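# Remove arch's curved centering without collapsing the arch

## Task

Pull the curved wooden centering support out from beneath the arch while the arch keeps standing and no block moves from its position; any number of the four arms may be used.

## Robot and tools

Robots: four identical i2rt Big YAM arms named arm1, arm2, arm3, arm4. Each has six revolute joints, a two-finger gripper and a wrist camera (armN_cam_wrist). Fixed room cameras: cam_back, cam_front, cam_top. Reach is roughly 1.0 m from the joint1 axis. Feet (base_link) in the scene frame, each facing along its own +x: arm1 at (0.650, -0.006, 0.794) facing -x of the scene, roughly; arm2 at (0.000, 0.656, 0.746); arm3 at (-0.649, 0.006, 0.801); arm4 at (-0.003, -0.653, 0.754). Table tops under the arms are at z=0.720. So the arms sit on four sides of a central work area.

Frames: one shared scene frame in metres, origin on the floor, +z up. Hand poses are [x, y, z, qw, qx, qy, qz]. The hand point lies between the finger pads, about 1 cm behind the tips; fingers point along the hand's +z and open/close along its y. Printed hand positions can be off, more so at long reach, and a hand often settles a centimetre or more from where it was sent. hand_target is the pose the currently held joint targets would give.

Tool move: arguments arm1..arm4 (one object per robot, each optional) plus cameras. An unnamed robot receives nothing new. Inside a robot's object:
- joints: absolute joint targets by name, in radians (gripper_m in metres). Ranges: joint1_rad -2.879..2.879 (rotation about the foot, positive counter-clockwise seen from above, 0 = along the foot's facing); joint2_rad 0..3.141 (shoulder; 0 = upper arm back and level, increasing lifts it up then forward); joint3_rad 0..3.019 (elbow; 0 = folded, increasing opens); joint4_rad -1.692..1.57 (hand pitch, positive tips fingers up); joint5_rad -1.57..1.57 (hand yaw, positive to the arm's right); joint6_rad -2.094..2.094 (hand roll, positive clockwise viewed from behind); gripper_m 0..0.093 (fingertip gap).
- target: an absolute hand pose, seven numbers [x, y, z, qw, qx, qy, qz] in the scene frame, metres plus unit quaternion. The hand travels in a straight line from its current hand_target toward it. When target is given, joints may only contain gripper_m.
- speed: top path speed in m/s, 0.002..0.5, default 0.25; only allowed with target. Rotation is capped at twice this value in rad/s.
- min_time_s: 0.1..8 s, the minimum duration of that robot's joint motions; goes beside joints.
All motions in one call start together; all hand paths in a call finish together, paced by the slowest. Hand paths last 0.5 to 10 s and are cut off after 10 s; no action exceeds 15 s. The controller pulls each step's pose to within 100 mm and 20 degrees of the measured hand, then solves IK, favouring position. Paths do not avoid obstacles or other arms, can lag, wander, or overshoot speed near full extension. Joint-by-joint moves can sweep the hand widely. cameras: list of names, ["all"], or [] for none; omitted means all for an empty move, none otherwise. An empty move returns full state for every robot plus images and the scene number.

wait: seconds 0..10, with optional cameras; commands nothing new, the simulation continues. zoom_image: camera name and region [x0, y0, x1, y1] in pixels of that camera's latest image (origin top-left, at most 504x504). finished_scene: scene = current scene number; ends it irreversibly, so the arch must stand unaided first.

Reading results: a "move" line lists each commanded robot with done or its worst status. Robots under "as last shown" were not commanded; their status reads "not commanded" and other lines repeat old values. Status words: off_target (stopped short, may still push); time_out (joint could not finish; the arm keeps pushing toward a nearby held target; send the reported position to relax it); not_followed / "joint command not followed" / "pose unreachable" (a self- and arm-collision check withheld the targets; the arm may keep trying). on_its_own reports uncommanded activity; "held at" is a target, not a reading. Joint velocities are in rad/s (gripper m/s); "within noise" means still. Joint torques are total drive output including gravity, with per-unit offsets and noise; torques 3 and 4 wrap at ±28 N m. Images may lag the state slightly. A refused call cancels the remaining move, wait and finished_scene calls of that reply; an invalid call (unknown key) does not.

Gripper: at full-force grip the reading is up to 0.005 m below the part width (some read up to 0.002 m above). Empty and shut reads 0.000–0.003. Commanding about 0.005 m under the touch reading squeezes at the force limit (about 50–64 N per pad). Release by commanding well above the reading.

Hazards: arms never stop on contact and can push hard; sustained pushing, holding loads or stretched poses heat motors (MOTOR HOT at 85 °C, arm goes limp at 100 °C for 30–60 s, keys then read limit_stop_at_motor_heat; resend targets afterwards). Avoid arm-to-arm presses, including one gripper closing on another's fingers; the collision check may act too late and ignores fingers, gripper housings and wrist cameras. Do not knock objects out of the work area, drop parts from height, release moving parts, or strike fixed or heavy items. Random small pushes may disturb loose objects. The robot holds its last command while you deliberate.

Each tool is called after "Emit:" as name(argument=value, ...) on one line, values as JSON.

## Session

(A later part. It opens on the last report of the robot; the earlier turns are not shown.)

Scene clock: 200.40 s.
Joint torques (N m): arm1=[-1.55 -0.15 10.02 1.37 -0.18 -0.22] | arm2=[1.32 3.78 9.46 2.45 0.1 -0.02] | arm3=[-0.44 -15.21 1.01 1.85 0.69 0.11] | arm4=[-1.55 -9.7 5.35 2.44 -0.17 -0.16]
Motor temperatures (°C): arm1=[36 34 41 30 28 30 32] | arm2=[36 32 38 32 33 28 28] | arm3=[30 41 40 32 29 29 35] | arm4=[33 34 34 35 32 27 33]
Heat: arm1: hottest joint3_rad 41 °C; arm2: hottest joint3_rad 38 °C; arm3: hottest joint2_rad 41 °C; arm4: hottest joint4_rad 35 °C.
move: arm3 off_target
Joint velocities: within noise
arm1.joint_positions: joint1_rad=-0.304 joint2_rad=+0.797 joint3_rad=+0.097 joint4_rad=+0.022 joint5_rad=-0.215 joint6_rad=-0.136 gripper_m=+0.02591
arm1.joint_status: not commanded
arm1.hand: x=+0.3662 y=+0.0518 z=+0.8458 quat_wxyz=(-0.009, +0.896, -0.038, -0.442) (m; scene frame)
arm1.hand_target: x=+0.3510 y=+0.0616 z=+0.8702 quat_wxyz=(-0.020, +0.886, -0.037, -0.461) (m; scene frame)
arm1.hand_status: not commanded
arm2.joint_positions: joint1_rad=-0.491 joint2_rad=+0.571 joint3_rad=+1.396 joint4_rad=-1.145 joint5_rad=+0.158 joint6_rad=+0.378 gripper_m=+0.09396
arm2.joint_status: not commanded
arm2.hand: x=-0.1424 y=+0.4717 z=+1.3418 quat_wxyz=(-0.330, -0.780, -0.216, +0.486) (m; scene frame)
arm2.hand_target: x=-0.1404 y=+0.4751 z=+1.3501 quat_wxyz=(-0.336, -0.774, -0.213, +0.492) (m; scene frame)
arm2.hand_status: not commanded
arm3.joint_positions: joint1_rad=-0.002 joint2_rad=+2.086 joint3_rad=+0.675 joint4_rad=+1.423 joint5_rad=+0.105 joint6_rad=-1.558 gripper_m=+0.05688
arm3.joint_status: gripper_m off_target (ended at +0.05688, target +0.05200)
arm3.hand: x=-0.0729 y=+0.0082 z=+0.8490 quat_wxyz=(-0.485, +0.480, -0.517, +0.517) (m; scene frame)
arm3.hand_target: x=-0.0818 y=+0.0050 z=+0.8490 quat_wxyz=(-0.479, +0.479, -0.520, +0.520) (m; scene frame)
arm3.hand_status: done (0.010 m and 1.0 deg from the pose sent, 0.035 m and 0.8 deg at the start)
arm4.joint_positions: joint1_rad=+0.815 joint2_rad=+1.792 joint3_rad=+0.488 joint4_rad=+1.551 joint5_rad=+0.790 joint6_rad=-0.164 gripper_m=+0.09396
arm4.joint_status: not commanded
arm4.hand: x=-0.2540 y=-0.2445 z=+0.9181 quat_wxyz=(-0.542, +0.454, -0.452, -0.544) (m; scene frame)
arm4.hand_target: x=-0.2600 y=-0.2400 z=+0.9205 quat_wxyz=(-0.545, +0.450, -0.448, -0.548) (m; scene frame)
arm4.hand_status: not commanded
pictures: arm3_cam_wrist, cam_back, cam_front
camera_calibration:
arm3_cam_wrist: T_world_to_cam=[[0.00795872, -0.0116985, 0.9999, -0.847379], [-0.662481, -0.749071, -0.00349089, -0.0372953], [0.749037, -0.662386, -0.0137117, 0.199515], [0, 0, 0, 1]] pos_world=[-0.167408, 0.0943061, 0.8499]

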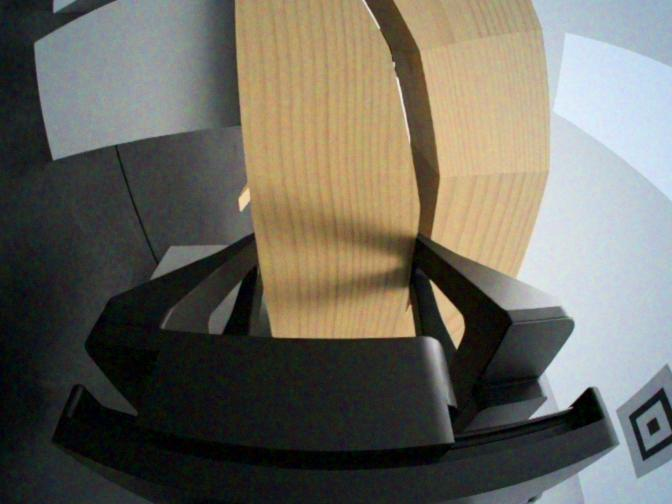

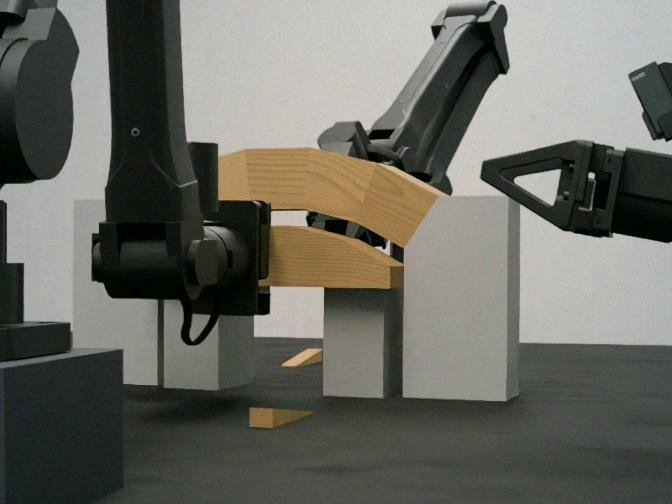

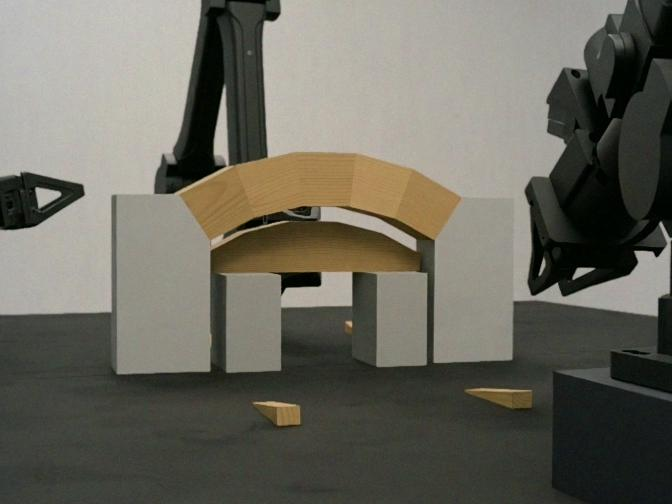

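Emit:
move(arm3={"target": [-0.097, 0.013, 0.850, 0.4788, -0.4788, 0.5204, -0.5204], "speed": 0.05, "joints": {"gripper_m": 0.052}}, cameras=["arm3_cam_wrist", "cam_back", "cam_front", "cam_top"])

Scene clock: 201.97 s.
Joint torques (N m): arm1=[-1.73 -0.09 10 1.36 -0.18 -0.22] | arm2=[1.14 3.72 9.5 2.47 0.08 -0.01] | arm3=[0.44 -14.8 0.94 1.72 0.43 0.11] | arm4=[-1.55 -9.47 5.26 2.51 -0.19 -0.12]
Motor temperatures (°C): arm1=[36 34 42 30 28 30 32] | arm2=[36 32 38 32 33 28 28] | arm3=[30 41 40 32 29 29 35] | arm4=[33 34 34 35 32 27 33]
Heat: arm1: hottest joint3_rad 42 °C; arm2: hottest joint3_rad 38 °C; arm3: hottest joint2_rad 41 °C; arm4: hottest joint4_rad 35 °C.
move: arm3 off_target
Joint velocities: within noise
arm1, arm2, arm4: as last shown
arm3.joint_positions: joint1_rad=+0.011 joint2_rad=+2.077 joint3_rad=+0.630 joint4_rad=+1.456 joint5_rad=+0.133 joint6_rad=-1.558 gripper_m=+0.05688
arm3.joint_status: gripper_m off_target (ended at +0.05688, target +0.05200)
arm3.hand: x=-0.0895 y=+0.0100 z=+0.8489 quat_wxyz=(-0.481, +0.476, -0.521, +0.520) (m; scene frame)
arm3.hand_target: x=-0.0969 y=+0.0130 z=+0.8499 quat_wxyz=(-0.479, +0.479, -0.520, +0.520) (m; scene frame)
arm3.hand_status: done (0.008 m and 0.4 deg from the pose sent, 0.025 m and 1.0 deg at the start)
pictures: arm3_cam_wrist, cam_back, cam_front, cam_top
camera_calibration:
arm3_cam_wrist: T_world_to_cam=[[0.00991542, -0.0119478, 0.999879, -0.846923], [-0.67383, -0.738884, -0.00214699, -0.0492053], [0.73882, -0.673727, -0.0153771, 0.21372], [0, 0, 0, 1]] pos_world=[-0.182659, 0.0975134, 0.850001]

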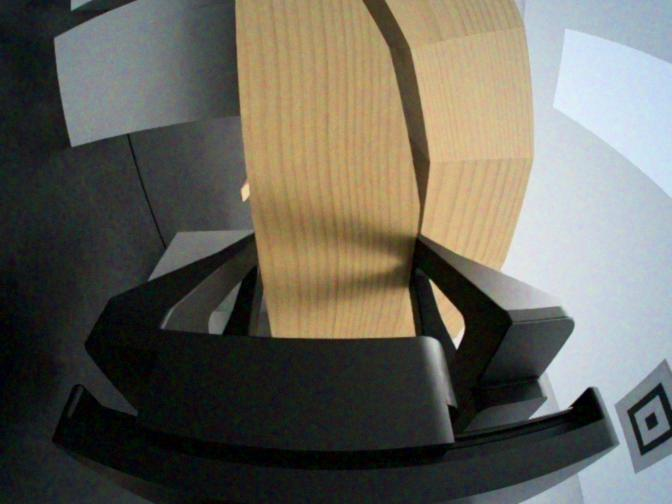

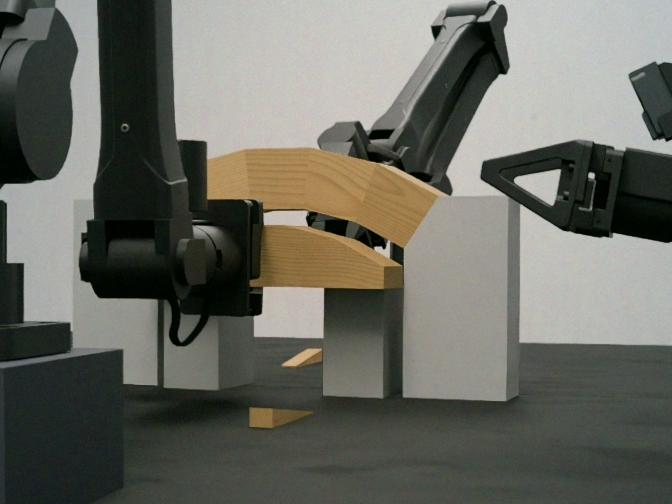

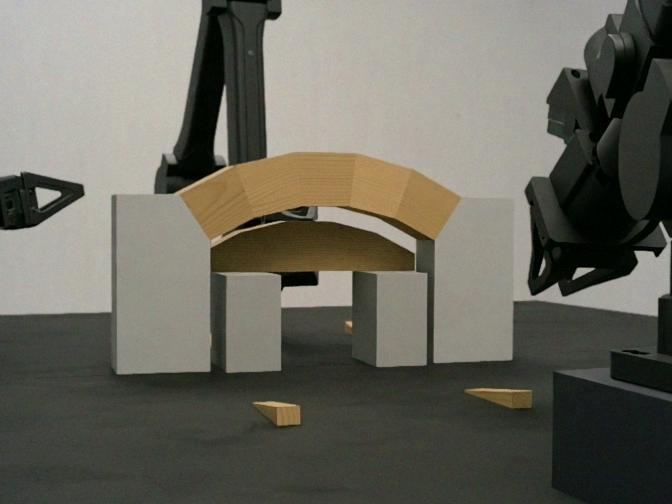

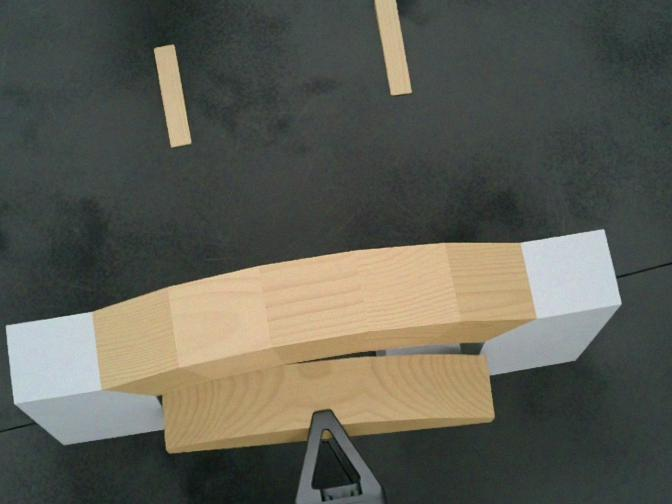

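Emit:
move(arm3={"target": [-0.135, 0.016, 0.854, 0.4788, -0.4788, 0.5204, -0.5204], "speed": 0.06, "joints": {"gripper_m": 0.052}}, cameras=["arm3_cam_wrist", "cam_back", "cam_front", "cam_top"])

Scene clock: 205.37 s.
Joint torques (N m): arm1=[-1.61 -0.09 9.99 1.39 -0.19 -0.22] | arm2=[1.14 3.84 9.51 2.44 0.11 -0.01] | arm3=[0.44 -14.15 2.52 3.07 0.28 0.04] | arm4=[-1.26 -9.29 5.37 2.32 -0.21 -0.15]
Motor temperatures (°C): arm1=[36 34 42 30 28 30 32] | arm2=[36 32 38 32 33 28 28] | arm3=[30 41 40 32 29 29 35] | arm4=[33 34 34 35 32 27 33]
Heat: arm1: hottest joint3_rad 42 °C; arm2: hottest joint3_rad 38 °C; arm3: hottest joint2_rad 41 °C; arm4: hottest joint4_rad 35 °C.
move: arm3 off_target
Joint velocities: within noise
arm1, arm2, arm4: as last shown
arm3.joint_positions: joint1_rad=+0.024 joint2_rad=+2.062 joint3_rad=+0.495 joint4_rad=+1.506 joint5_rad=+0.153 joint6_rad=-1.551 gripper_m=+0.05688
arm3.joint_status: gripper_m off_target (ended at +0.05688, target +0.05200)
arm3.hand: x=-0.1408 y=+0.0110 z=+0.8322 quat_wxyz=(-0.461, +0.492, -0.540, +0.503) (m; scene frame)
arm3.hand_target: x=-0.1354 y=+0.0159 z=+0.8538 quat_wxyz=(-0.479, +0.479, -0.521, +0.520) (m; scene frame)
arm3.hand_status: off_target (0.023 m and 3.9 deg from the pose sent, 0.046 m and 0.4 deg at the start)
pictures: arm3_cam_wrist, cam_back, cam_front, cam_top
camera_calibration:
arm3_cam_wrist: T_world_to_cam=[[0.0806034, -0.0153038, 0.996629, -0.817005], [-0.677137, -0.734571, 0.0434844, -0.121542], [0.731429, -0.678359, -0.0695717, 0.296151], [0, 0, 0, 1]] pos_world=[-0.23306, 0.0991126, 0.84014]

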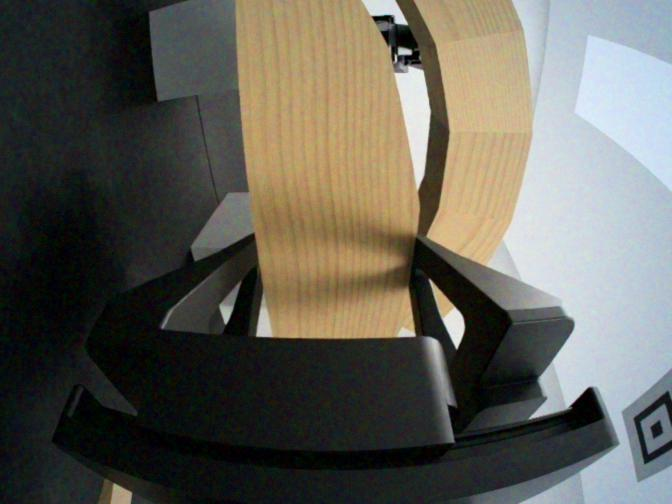

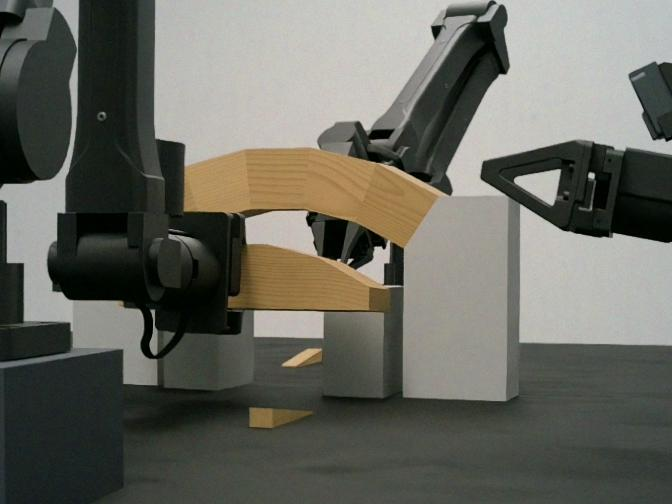

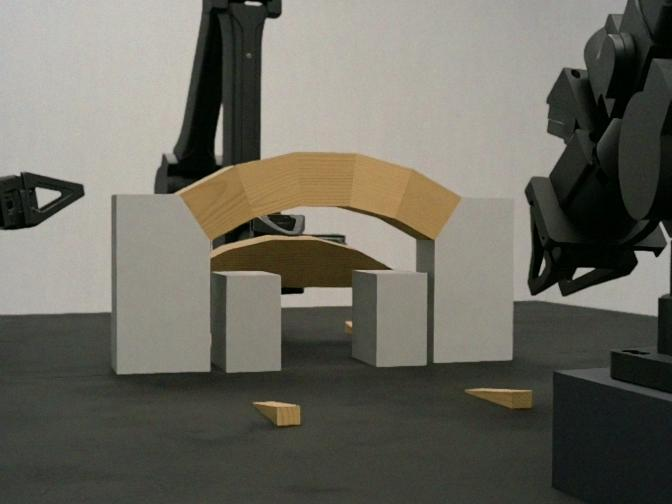

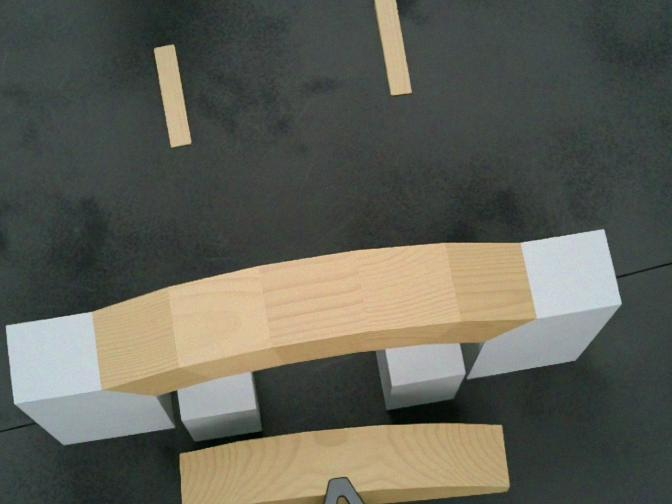

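Emit:
move(arm3={"target": [-0.182, 0.018, 0.872, 0.4788, -0.4788, 0.5204, -0.5204], "speed": 0.08, "joints": {"gripper_m": 0.051}}, cameras=["arm3_cam_wrist", "cam_back", "arm4_cam_wrist", "cam_top"])

Scene clock: 206.87 s.
Joint torques (N m): arm1=[-1.61 -0.09 10.04 1.37 -0.18 -0.22] | arm2=[1.08 3.84 9.51 2.48 0.11 -0.02] | arm3=[0.56 -14.39 1.52 3.37 0.28 0.09] | arm4=[-0.79 -9.17 5.24 2.32 -0.19 -0.14]
Motor temperatures (°C): arm1=[36 34 42 30 28 30 32] | arm2=[36 32 38 32 33 28 28] | arm3=[30 41 40 32 29 29 35] | arm4=[33 34 34 35 32 27 33]
Heat: arm1: hottest joint3_rad 42 °C; arm2: hottest joint3_rad 38 °C; arm3: hottest joint2_rad 41 °C; arm4: hottest joint4_rad 35 °C.
move: arm3 off_target
Joint velocities: within noise
arm1, arm2, arm4: as last shown
arm3.joint_positions: joint1_rad=+0.042 joint2_rad=+1.979 joint3_rad=+0.360 joint4_rad=+1.510 joint5_rad=+0.172 joint6_rad=-1.551 gripper_m=+0.05688
arm3.joint_status: gripper_m off_target (ended at +0.05688, target +0.05100)
arm3.hand: x=-0.1878 y=+0.0128 z=+0.8401 quat_wxyz=(-0.446, +0.504, -0.550, +0.493) (m; scene frame)
arm3.hand_target: x=-0.1824 y=+0.0177 z=+0.8715 quat_wxyz=(-0.473, +0.483, -0.527, +0.515) (m; scene frame)
arm3.hand_status: off_target (0.033 m and 6.6 deg from the pose sent, 0.058 m and 3.9 deg at the start; a joint's target at an end of its range on 34 of 37 steps)
pictures: arm3_cam_wrist, arm4_cam_wrist, cam_back, cam_top
camera_calibration:
arm3_cam_wrist: T_world_to_cam=[[0.127798, -0.0101193, 0.991749, -0.808178], [-0.675721, -0.732848, 0.0795964, -0.182429], [0.725995, -0.680318, -0.100494, 0.357319], [0, 0, 0, 1]] pos_world=[-0.2794, 0.101219, 0.851939]
arm4_cam_wrist: T_world_to_cam=[[0.999931, -0.00474727, 0.0107024, 0.240912], [0.00758387, -0.433786, -0.900984, 0.726118], [0.00891975, 0.901003, -0.433721, 0.748359], [0, 0, 0, 1]] pos_world=[-0.253077, -0.35815, 0.976221]

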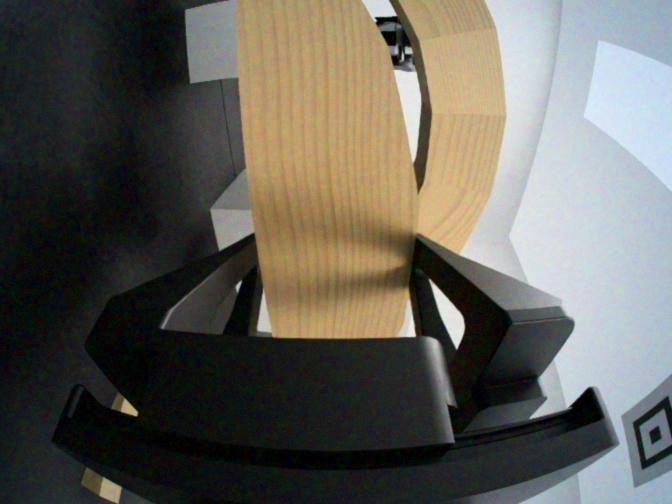

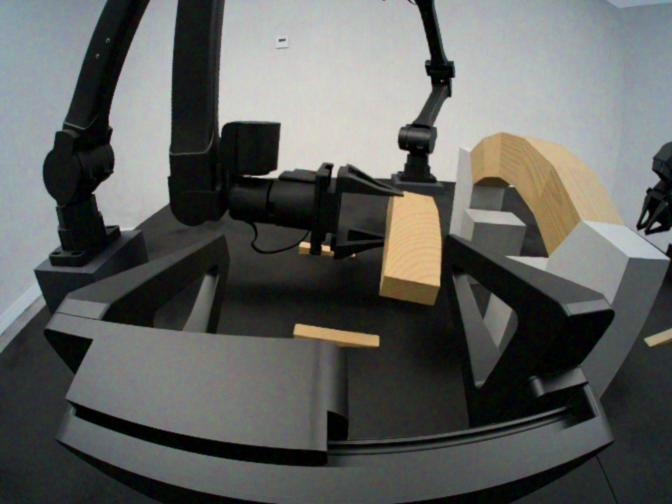

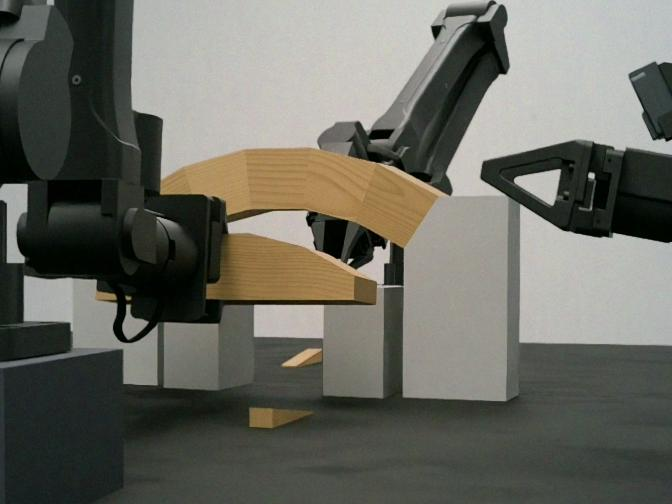

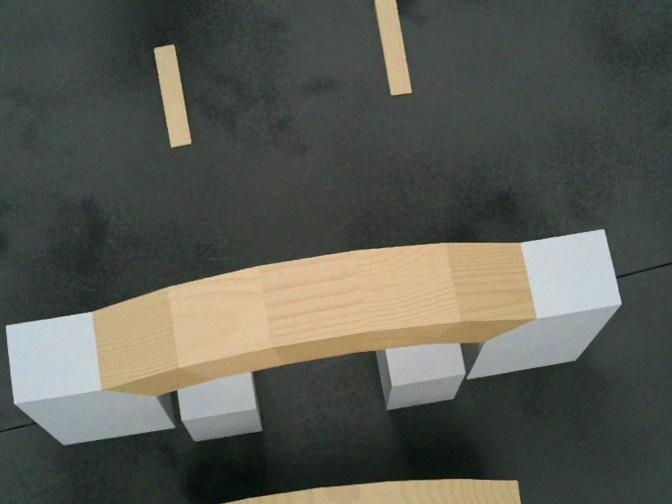

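Emit:
move(arm4={"target": [-0.195, -0.150, 0.945, 0.2910, -0.6000, 0.7025, 0.2485], "speed": 0.3, "joints": {"gripper_m": 0.089}}, cameras=["arm4_cam_wrist", "cam_top", "cam_back"])

Scene clock: 212.10 s.
Joint torques (N m): arm1=[-1.49 -0.09 10 1.35 -0.18 -0.22] | arm2=[1.26 3.84 9.48 2.47 0.09 -0.02] | arm3=[0.62 -14.56 1.47 3.36 0.3 0.08] | arm4=[-1.61 -10.17 13.22 1.2 0.24 0.15]
Motor temperatures (°C): arm1=[36 34 42 30 28 30 32] | arm2=[36 32 38 32 32 28 28] | arm3=[30 42 39 32 29 29 36] | arm4=[33 34 34 35 32 27 33]
Heat: arm1: hottest joint3_rad 42 °C; arm2: hottest joint3_rad 38 °C; arm3: hottest joint2_rad 42 °C; arm4: hottest joint4_rad 35 °C.
move: arm4 off_target
Joint velocities: within noise
arm1, arm2, arm3: as last shown
arm3.hand: x=-0.1879 y=+0.0128 z=+0.8400 quat_wxyz=(-0.446, +0.504, -0.550, +0.493) (m; scene frame)
arm3.hand_target: x=-0.1825 y=+0.0177 z=+0.8715 quat_wxyz=(-0.473, +0.483, -0.527, +0.515) (m; scene frame)
arm4.joint_positions: joint1_rad=+0.507 joint2_rad=+1.408 joint3_rad=+0.995 joint4_rad=-0.511 joint5_rad=+0.435 joint6_rad=+0.490 gripper_m=+0.08906
arm4.joint_status: all done
arm4.hand: x=-0.1887 y=-0.1648 z=+0.9317 quat_wxyz=(-0.292, +0.610, -0.697, -0.237) (m; scene frame)
arm4.hand_target: x=-0.1947 y=-0.1508 z=+0.9453 quat_wxyz=(-0.291, +0.600, -0.702, -0.249) (m; scene frame)
arm4.hand_status: off_target (0.021 m and 1.9 deg from the pose sent, 0.115 m and 56.0 deg at the start)
pictures: arm4_cam_wrist, cam_back, cam_top
camera_calibration:
arm4_cam_wrist: T_world_to_cam=[[0.98958, -0.138449, 0.0395411, 0.124951], [-0.131659, -0.98125, -0.140764, -0.0522814], [0.0582884, 0.134092, -0.989253, 1.08242], [0, 0, 0, 1]] pos_world=[-0.193624, -0.179145, 1.05848]

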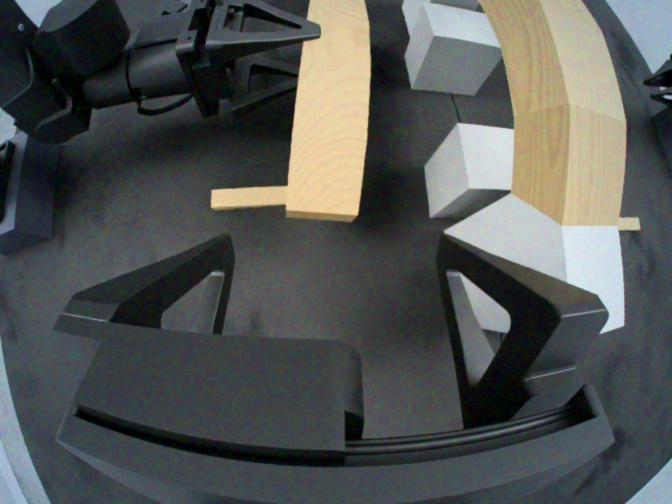

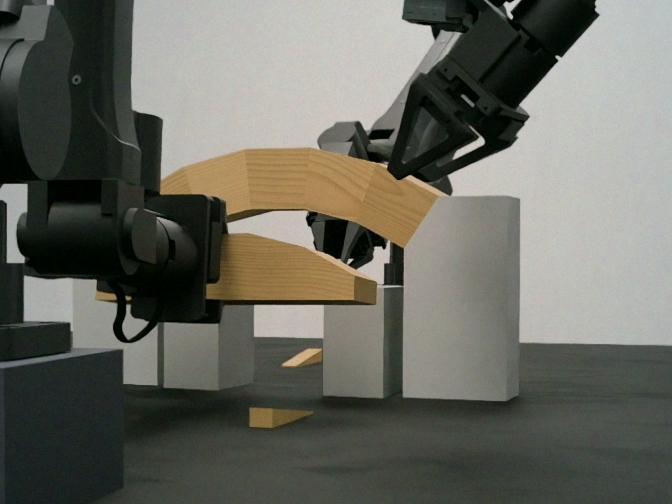

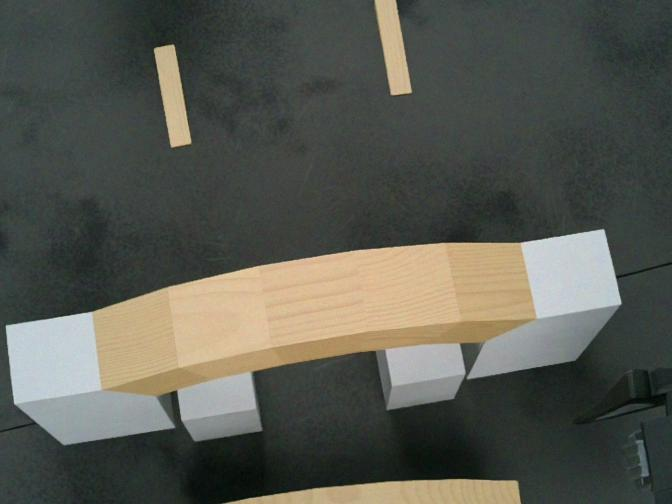

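Emit:
move(arm4={"target": [-0.179, -0.075, 0.880, 0.2581, -0.5834, 0.7149, 0.2861], "speed": 0.12, "joints": {"gripper_m": 0.091}}, cameras=["arm4_cam_wrist", "cam_back"])

Scene clock: 215.23 s.
Joint torques (N m): arm1=[-1.55 -0.26 9.96 1.35 -0.17 -0.22] | arm2=[1.26 3.84 9.51 2.44 0.1 -0.03] | arm3=[0.5 -14.45 1.47 3.34 0.3 0.08] | arm4=[-1.14 -12.34 12.27 2.19 0.11 -0.13]
Motor temperatures (°C): arm1=[36 34 42 30 28 30 32] | arm2=[36 32 38 32 32 28 28] | arm3=[30 42 39 32 29 29 36] | arm4=[33 34 35 35 32 27 33]
Heat: arm1: hottest joint3_rad 42 °C; arm2: hottest joint3_rad 38 °C; arm3: hottest joint2_rad 42 °C; arm4: hottest joint3_rad 35 °C.
move: arm4 off_target
Joint velocities: within noise
arm1, arm2, arm3: as last shown
arm4.joint_positions: joint1_rad=+0.385 joint2_rad=+1.614 joint3_rad=+1.035 joint4_rad=-0.288 joint5_rad=+0.289 joint6_rad=+0.485 gripper_m=+0.09094
arm4.joint_status: all done
arm4.hand: x=-0.1730 y=-0.0947 z=+0.8682 quat_wxyz=(-0.252, +0.585, -0.722, -0.271) (m; scene frame)
arm4.hand_target: x=-0.1787 y=-0.0761 z=+0.8804 quat_wxyz=(-0.258, +0.583, -0.715, -0.286) (m; scene frame)
arm4.hand_status: off_target (0.024 m and 2.0 deg from the pose sent, 0.104 m and 7.8 deg at the start)
pictures: arm4_cam_wrist, cam_back
camera_calibration:
arm4_cam_wrist: T_world_to_cam=[[0.982832, -0.164389, -0.0837692, 0.225032], [-0.173986, -0.976872, -0.124297, -0.0115791], [-0.0613987, 0.136738, -0.988703, 0.988362], [0, 0, 0, 1]] pos_world=[-0.162499, -0.109465, 0.994608]

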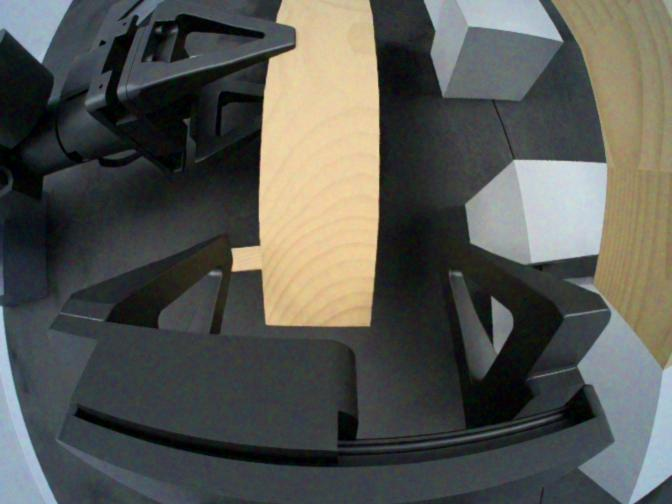

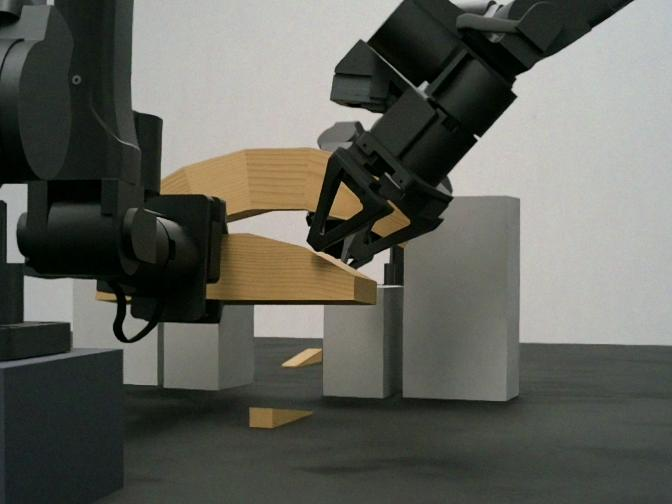

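Emit:
move(arm4={"target": [-0.184, -0.036, 0.847, 0.2581, -0.5834, 0.7149, 0.2861], "speed": 0.08, "joints": {"gripper_m": 0.091}}, cameras=["arm4_cam_wrist", "cam_back"])

Scene clock: 217.20 s.
Joint torques (N m): arm1=[-1.61 -0.03 9.98 1.37 -0.19 -0.22] | arm2=[1.14 3.72 9.5 2.45 0.11 -0.02] | arm3=[0.73 -14.39 1.46 3.36 0.29 0.08] | arm4=[-1.9 -14.15 11.93 2.28 0.11 -0.13]
Motor temperatures (°C): arm1=[36 34 43 30 28 30 32] | arm2=[36 32 38 32 32 28 28] | arm3=[30 42 39 32 29 29 36] | arm4=[33 34 35 35 32 27 33]
Heat: arm1: hottest joint3_rad 43 °C; arm2: hottest joint3_rad 38 °C; arm3: hottest joint2_rad 42 °C; arm4: hottest joint3_rad 35 °C.
move: arm4 off_target
Joint velocities: within noise
arm1, arm2, arm3: as last shown
arm4.joint_positions: joint1_rad=+0.371 joint2_rad=+1.747 joint3_rad=+1.116 joint4_rad=-0.230 joint5_rad=+0.278 joint6_rad=+0.472 gripper_m=+0.09094
arm4.joint_status: all done
arm4.hand: x=-0.1802 y=-0.0561 z=+0.8385 quat_wxyz=(-0.251, +0.585, -0.721, -0.273) (m; scene frame)
arm4.hand_target: x=-0.1837 y=-0.0371 z=+0.8473 quat_wxyz=(-0.258, +0.583, -0.715, -0.286) (m; scene frame)
arm4.hand_status: off_target (0.022 m and 1.8 deg from the pose sent, 0.063 m and 2.0 deg at the start)
pictures: arm4_cam_wrist, cam_back
camera_calibration:
arm4_cam_wrist: T_world_to_cam=[[0.9831, -0.161766, -0.085706, 0.237791], [-0.17178, -0.976994, -0.126393, 0.0232004], [-0.0632881, 0.13898, -0.988271, 0.952667], [0, 0, 0, 1]] pos_world=[-0.169494, -0.0712683, 0.964805]

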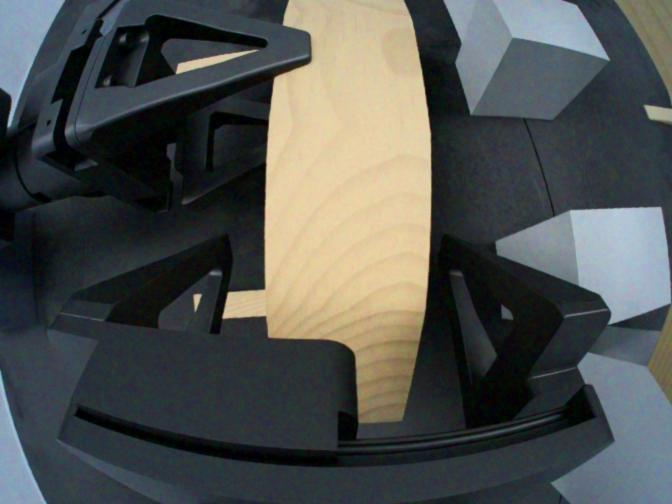

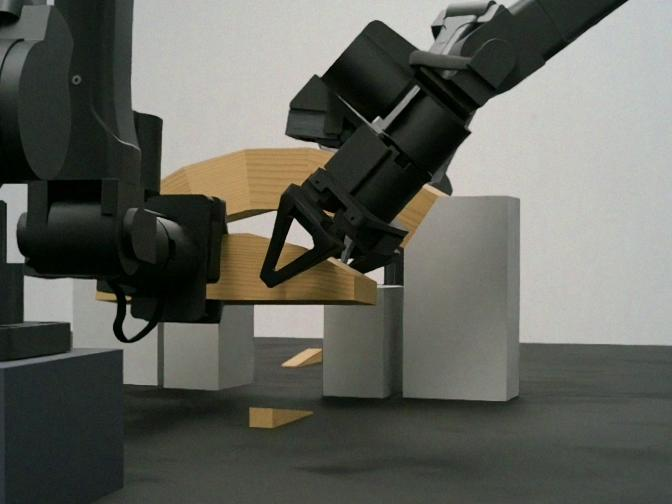

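Emit:
move(arm4={"target": [-0.176, -0.037, 0.846, 0.2581, -0.5834, 0.7149, 0.2861], "speed": 0.05, "joints": {"gripper_m": 0.067}}, cameras=["arm4_cam_wrist"])

Scene clock: 218.87 s.
Joint torques (N m): arm1=[-1.67 -0.26 9.99 1.37 -0.18 -0.22] | arm2=[1.08 3.66 9.5 2.41 0.11 -0.01] | arm3=[0.67 -14.45 1.44 3.37 0.3 0.08] | arm4=[-2.02 -14.45 10.92 2.32 0.11 -0.11]
Motor temperatures (°C): arm1=[36 34 43 30 28 30 32] | arm2=[36 32 38 32 32 28 28] | arm3=[30 42 39 32 29 29 36] | arm4=[33 34 36 35 32 27 33]
Heat: arm1: hottest joint3_rad 43 °C; arm2: hottest joint3_rad 38 °C; arm3: hottest joint2_rad 42 °C; arm4: hottest joint3_rad 36 °C.
move: arm4 off_target
Joint velocities: within noise
arm1, arm2, arm3: as last shown
arm4.joint_positions: joint1_rad=+0.356 joint2_rad=+1.747 joint3_rad=+1.116 joint4_rad=-0.220 joint5_rad=+0.269 joint6_rad=+0.462 gripper_m=+0.06707
arm4.joint_status: all done
arm4.hand: x=-0.1737 y=-0.0522 z=+0.8398 quat_wxyz=(-0.252, +0.584, -0.721, -0.276) (m; scene frame)
arm4.hand_target: x=-0.1758 y=-0.0377 z=+0.8462 quat_wxyz=(-0.258, +0.583, -0.715, -0.286) (m; scene frame)
arm4.hand_status: off_target (0.017 m and 1.5 deg from the pose sent, 0.021 m and 1.8 deg at the start)
pictures: arm4_cam_wrist
camera_calibration:
arm4_cam_wrist: T_world_to_cam=[[0.982697, -0.162108, -0.0895924, 0.23527], [-0.17306, -0.97599, -0.132265, 0.0330855], [-0.0660001, 0.145481, -0.987157, 0.952781], [0, 0, 0, 1]] pos_world=[-0.16259, -0.0681813, 0.965999]

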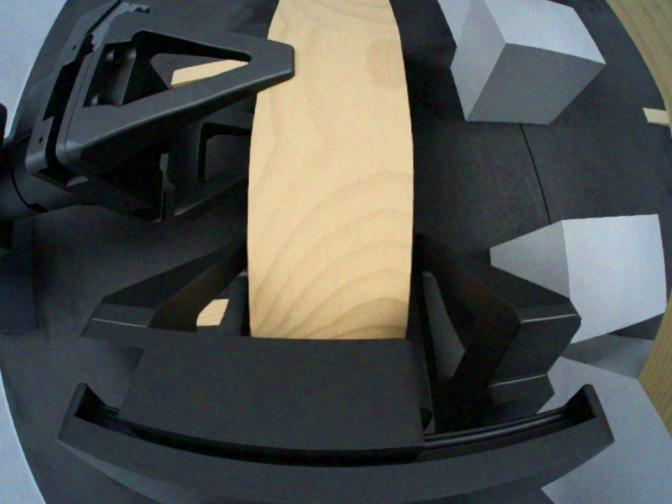

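Emit:
move(arm4={"joints": {"gripper_m": 0.055}}, cameras=["arm4_cam_wrist"])

Scene clock: 219.57 s.
Joint torques (N m): arm1=[-1.61 -0.09 10.02 1.43 -0.17 -0.23] | arm2=[1.32 3.84 9.43 2.43 0.08 -0.01] | arm3=[0.5 -14.39 1.46 3.37 0.3 0.08] | arm4=[-2.02 -14.51 11.02 2.21 0.21 -0.13]
Motor temperatures (°C): arm1=[36 34 43 30 28 30 32] | arm2=[36 32 38 32 32 28 28] | arm3=[30 42 39 32 29 29 36] | arm4=[33 34 36 35 32 27 33]
Heat: arm1: hottest joint3_rad 43 °C; arm2: hottest joint3_rad 38 °C; arm3: hottest joint2_rad 42 °C; arm4: hottest joint3_rad 36 °C.
move: arm4 done
Joint velocities: within noise
arm1.joint_positions: joint1_rad=-0.304 joint2_rad=+0.797 joint3_rad=+0.097 joint4_rad=+0.022 joint5_rad=-0.215 joint6_rad=-0.136 gripper_m=+0.02591
arm1.joint_status: not commanded
arm1.hand: x=+0.3662 y=+0.0518 z=+0.8458 quat_wxyz=(-0.009, +0.896, -0.038, -0.442) (m; scene frame)
arm1.hand_target: x=+0.3510 y=+0.0616 z=+0.8702 quat_wxyz=(-0.020, +0.886, -0.037, -0.461) (m; scene frame)
arm1.hand_status: not commanded
arm2.joint_positions: joint1_rad=-0.491 joint2_rad=+0.571 joint3_rad=+1.396 joint4_rad=-1.145 joint5_rad=+0.158 joint6_rad=+0.378 gripper_m=+0.09396
arm2.joint_status: not commanded
arm2.hand: x=-0.1424 y=+0.4717 z=+1.3418 quat_wxyz=(-0.330, -0.780, -0.216, +0.486) (m; scene frame)
arm2.hand_target: x=-0.1404 y=+0.4751 z=+1.3501 quat_wxyz=(-0.336, -0.774, -0.213, +0.492) (m; scene frame)
arm2.hand_status: not commanded
arm3: as last shown
arm3.hand: x=-0.1879 y=+0.0128 z=+0.8402 quat_wxyz=(-0.446, +0.504, -0.550, +0.493) (m; scene frame)
arm3.hand_target: x=-0.1825 y=+0.0177 z=+0.8714 quat_wxyz=(-0.473, +0.483, -0.527, +0.515) (m; scene frame)
arm4.joint_positions: joint1_rad=+0.356 joint2_rad=+1.747 joint3_rad=+1.116 joint4_rad=-0.218 joint5_rad=+0.265 joint6_rad=+0.462 gripper_m=+0.05510
arm4.joint_status: all done
arm4.hand: x=-0.1743 y=-0.0520 z=+0.8400 quat_wxyz=(-0.251, +0.584, -0.720, -0.277) (m; scene frame)
arm4.hand_target: x=-0.1758 y=-0.0377 z=+0.8461 quat_wxyz=(-0.258, +0.583, -0.715, -0.286) (m; scene frame)
arm4.hand_status: not commanded
pictures: arm4_cam_wrist
camera_calibration:
arm4_cam_wrist: T_world_to_cam=[[0.982839, -0.159775, -0.0921944, 0.238304], [-0.171162, -0.976251, -0.132804, 0.0340683], [-0.0687862, 0.146305, -0.986845, 0.952228], [0, 0, 0, 1]] pos_world=[-0.162883, -0.0679816, 0.966196]

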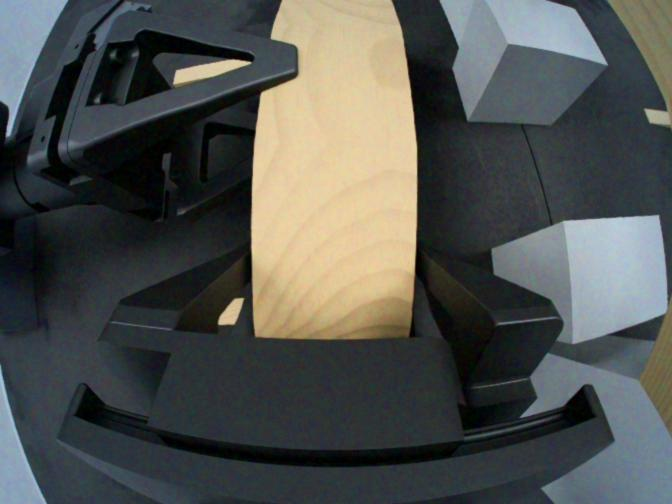

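Emit:
move(arm4={"joints": {"gripper_m": 0.048}}, cameras=["arm4_cam_wrist"])

Scene clock: 220.23 s.
Joint torques (N m): arm1=[-1.55 -0.15 10.03 1.35 -0.18 -0.22] | arm2=[1.2 3.78 9.51 2.45 0.1 -0.03] | arm3=[0.44 -14.39 1.46 3.32 0.29 0.09] | arm4=[-1.61 -15.33 10.89 2.07 0.3 -0.15]
Motor temperatures (°C): arm1=[36 34 43 30 28 30 32] | arm2=[36 32 38 32 32 28 28] | arm3=[30 42 38 32 29 29 36] | arm4=[33 34 36 35 32 27 33]
Heat: arm1: hottest joint3_rad 43 °C; arm2: hottest joint3_rad 38 °C; arm3: hottest joint2_rad 42 °C; arm4: hottest joint3_rad 36 °C.
move: arm4 done
Joint velocities: within noise
arm1, arm2: as last shown
arm3.joint_positions: joint1_rad=+0.043 joint2_rad=+1.978 joint3_rad=+0.360 joint4_rad=+1.511 joint5_rad=+0.172 joint6_rad=-1.551 gripper_m=+0.05688
arm3.joint_status: not commanded
arm3.hand: x=-0.1878 y=+0.0134 z=+0.8409 quat_wxyz=(-0.447, +0.504, -0.549, +0.494) (m; scene frame)
arm3.hand_target: x=-0.1825 y=+0.0178 z=+0.8714 quat_wxyz=(-0.473, +0.484, -0.527, +0.515) (m; scene frame)
arm3.hand_status: not commanded
arm4.joint_positions: joint1_rad=+0.356 joint2_rad=+1.747 joint3_rad=+1.116 joint4_rad=-0.215 joint5_rad=+0.262 joint6_rad=+0.462 gripper_m=+0.05082
arm4.joint_status: all done
arm4.hand: x=-0.1751 y=-0.0515 z=+0.8404 quat_wxyz=(-0.250, +0.584, -0.720, -0.279) (m; scene frame)
arm4.hand_target: x=-0.1758 y=-0.0377 z=+0.8462 quat_wxyz=(-0.258, +0.583, -0.715, -0.286) (m; scene frame)
arm4.hand_status: not commanded
pictures: arm4_cam_wrist
camera_calibration:
arm4_cam_wrist: T_world_to_cam=[[0.982883, -0.157284, -0.0959341, 0.24244], [-0.169333, -0.976394, -0.134092, 0.0357846], [-0.072579, 0.148042, -0.986314, 0.951457], [0, 0, 0, 1]] pos_world=[-0.163175, -0.0677835, 0.966492]

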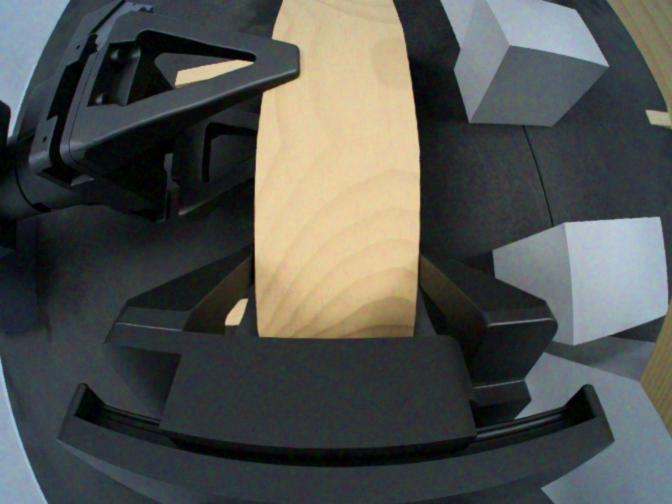

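Emit:
move(arm4={"joints": {"gripper_m": 0.044}})

Emit:
move(arm3={"joints": {"gripper_m": 0.066}}, cameras=["arm4_cam_wrist", "cam_back"])

Scene clock: 220.70 s.
Joint torques (N m): arm1=[-1.61 -0.09 10 1.39 -0.17 -0.22] | arm2=[1.14 3.66 9.54 2.47 0.1 -0.01] | arm3=[0.56 -14.27 1.51 3.25 0.3 0.09] | arm4=[-2.2 -14.74 11 2.04 0.32 -0.15]
Motor temperatures (°C): arm1=[36 34 43 30 28 30 32] | arm2=[36 32 38 32 32 28 28] | arm3=[30 42 38 32 29 29 36] | arm4=[33 34 36 35 32 27 33]
Heat: arm1: hottest joint3_rad 43 °C; arm2: hottest joint3_rad 38 °C; arm3: hottest joint2_rad 42 °C; arm4: hottest joint3_rad 36 °C.
move: arm4 off_target
Joint velocities: within noise
arm1, arm2, arm3: as last shown
arm4.joint_positions: joint1_rad=+0.356 joint2_rad=+1.747 joint3_rad=+1.116 joint4_rad=-0.215 joint5_rad=+0.262 joint6_rad=+0.462 gripper_m=+0.05079
arm4.joint_status: gripper_m off_target (ended at +0.05079, target +0.04400)
arm4.hand: x=-0.1751 y=-0.0515 z=+0.8404 quat_wxyz=(-0.250, +0.584, -0.720, -0.279) (m; scene frame)
arm4.hand_target: x=-0.1758 y=-0.0377 z=+0.8462 quat_wxyz=(-0.258, +0.583, -0.715, -0.286) (m; scene frame)
arm4.hand_status: not commanded
pictures: none

Scene clock: 221.27 s.
Joint torques (N m): arm1=[-1.61 -0.21 10.03 1.4 -0.18 -0.23] | arm2=[1.08 3.6 9.48 2.45 0.1 -0.01] | arm3=[0.44 -13.98 1.54 3.17 0.26 0.09] | arm4=[-1.44 -14.68 10.89 1.99 0.31 -0.16]
Motor temperatures (°C): arm1=[36 34 43 30 28 30 32] | arm2=[36 32 38 32 32 28 28] | arm3=[30 42 38 32 29 29 36] | arm4=[33 34 36 35 32 27 33]
Heat: arm1: hottest joint3_rad 43 °C; arm2: hottest joint3_rad 38 °C; arm3: hottest joint2_rad 42 °C; arm4: hottest joint3_rad 36 °C.
move: arm3 done
Joint velocities: within noise
arm1, arm2, arm4: as last shown
arm3.joint_positions: joint1_rad=+0.043 joint2_rad=+1.974 joint3_rad=+0.360 joint4_rad=+1.515 joint5_rad=+0.173 joint6_rad=-1.552 gripper_m=+0.06592
arm3.joint_status: all done
arm3.hand: x=-0.1874 y=+0.0133 z=+0.8434 quat_wxyz=(-0.449, +0.502, -0.548, +0.496) (m; scene frame)
arm3.hand_target: x=-0.1825 y=+0.0178 z=+0.8714 quat_wxyz=(-0.473, +0.483, -0.527, +0.515) (m; scene frame)
arm3.hand_status: not commanded
arm4.joint_positions: joint1_rad=+0.356 joint2_rad=+1.747 joint3_rad=+1.116 joint4_rad=-0.215 joint5_rad=+0.262 joint6_rad=+0.462 gripper_m=+0.05078
pictures: arm4_cam_wrist, cam_back
camera_calibration:
arm4_cam_wrist: T_world_to_cam=[[0.982883, -0.157284, -0.0959341, 0.24244], [-0.169333, -0.976394, -0.134092, 0.0357846], [-0.072579, 0.148042, -0.986314, 0.951457], [0, 0, 0, 1]] pos_world=[-0.163175, -0.0677835, 0.966492]

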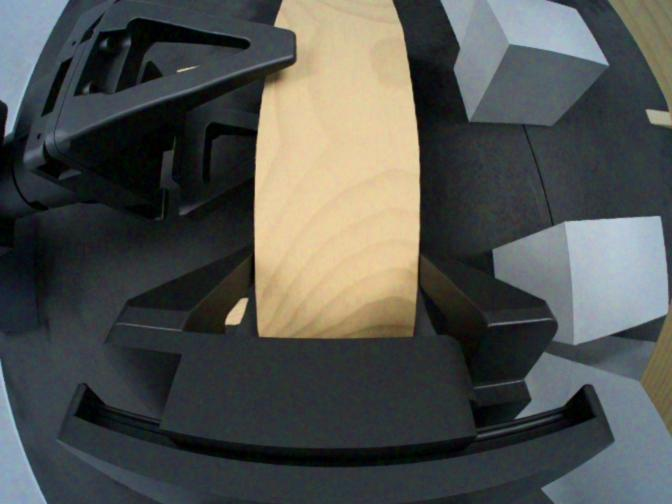

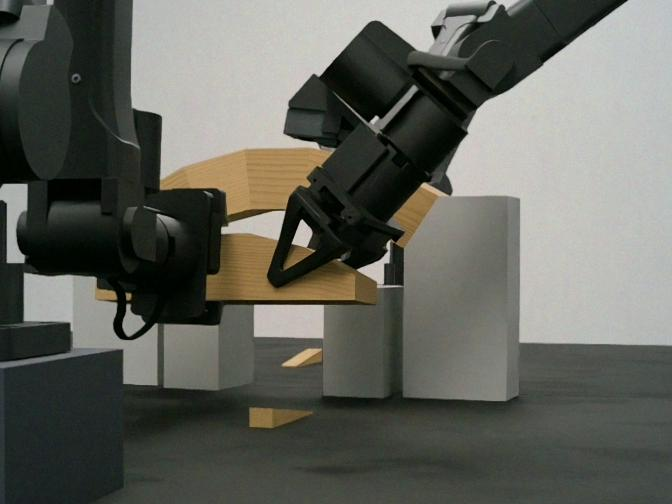

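Emit:
move(arm3={"target": [-0.27, 0.022, 0.866, 0.4788, -0.4788, 0.5204, -0.5204], "speed": 0.12, "joints": {"gripper_m": 0.082}}, cameras=["arm4_cam_wrist", "cam_back"])

Scene clock: 223.03 s.
Joint torques (N m): arm1=[-1.44 -0.15 9.98 1.42 -0.18 -0.22] | arm2=[1.14 3.78 9.47 2.5 0.08 -0.03] | arm3=[0.91 -9.35 -0.18 2.29 0.3 0.31] | arm4=[-1.73 -17.26 10.78 2.18 0.48 -0.14]
Motor temperatures (°C): arm1=[36 34 43 30 28 30 32] | arm2=[36 32 38 32 32 28 28] | arm3=[30 42 38 32 29 29 36] | arm4=[33 35 36 35 32 27 33]
Heat: arm1: hottest joint3_rad 43 °C; arm2: hottest joint3_rad 38 °C; arm3: hottest joint2_rad 42 °C; arm4: hottest joint3_rad 36 °C.
move: arm3 off_target
Joint velocities: within noise
arm1, arm2: as last shown
arm3.joint_positions: joint1_rad=+0.105 joint2_rad=+1.841 joint3_rad=+0.138 joint4_rad=+1.536 joint5_rad=+0.242 joint6_rad=-1.542 gripper_m=+0.08191
arm3.joint_status: all done
arm3.hand: x=-0.2691 y=+0.0185 z=+0.8563 quat_wxyz=(-0.427, +0.517, -0.562, +0.483) (m; scene frame)
arm3.hand_target: x=-0.2696 y=+0.0220 z=+0.8666 quat_wxyz=(-0.442, +0.508, -0.557, +0.486) (m; scene frame)
arm3.hand_status: off_target (0.010 m and 9.8 deg from the pose sent, 0.086 m and 6.1 deg at the start; a joint's target at an end of its range on 43 of 43 steps)
arm4.joint_positions: joint1_rad=+0.356 joint2_rad=+1.778 joint3_rad=+1.116 joint4_rad=-0.219 joint5_rad=+0.258 joint6_rad=+0.460 gripper_m=+0.05078
arm4.joint_status: not commanded
arm4.hand: x=-0.1742 y=-0.0537 z=+0.8207 quat_wxyz=(-0.244, +0.591, -0.722, -0.264) (m; scene frame)
arm4.hand_target: x=-0.1758 y=-0.0376 z=+0.8462 quat_wxyz=(-0.258, +0.583, -0.715, -0.286) (m; scene frame)
arm4.hand_status: not commanded
pictures: arm4_cam_wrist, cam_back
camera_calibration:
arm4_cam_wrist: T_world_to_cam=[[0.984218, -0.157762, -0.0801615, 0.226599], [-0.165575, -0.980849, -0.102563, 0.00571299], [-0.0624459, 0.114217, -0.991491, 0.93654], [0, 0, 0, 1]] pos_world=[-0.163594, -0.0656168, 0.947322]

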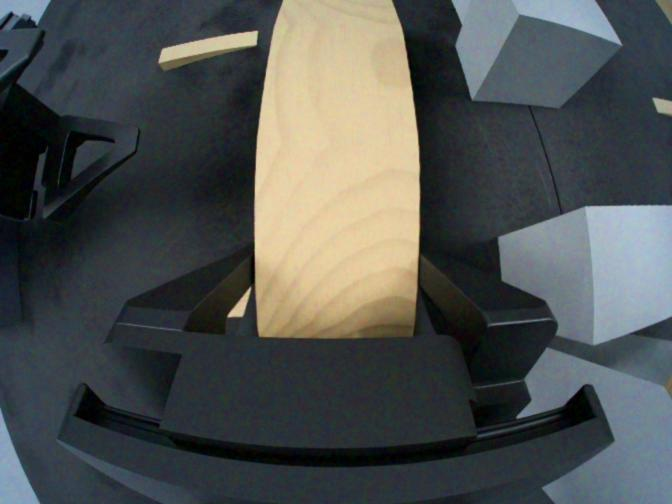

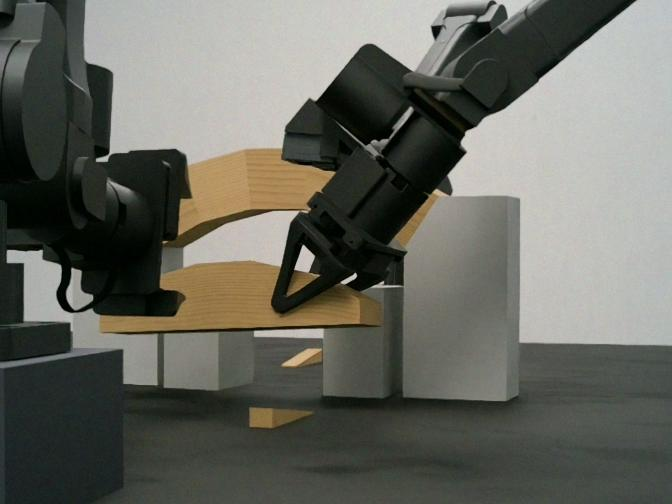

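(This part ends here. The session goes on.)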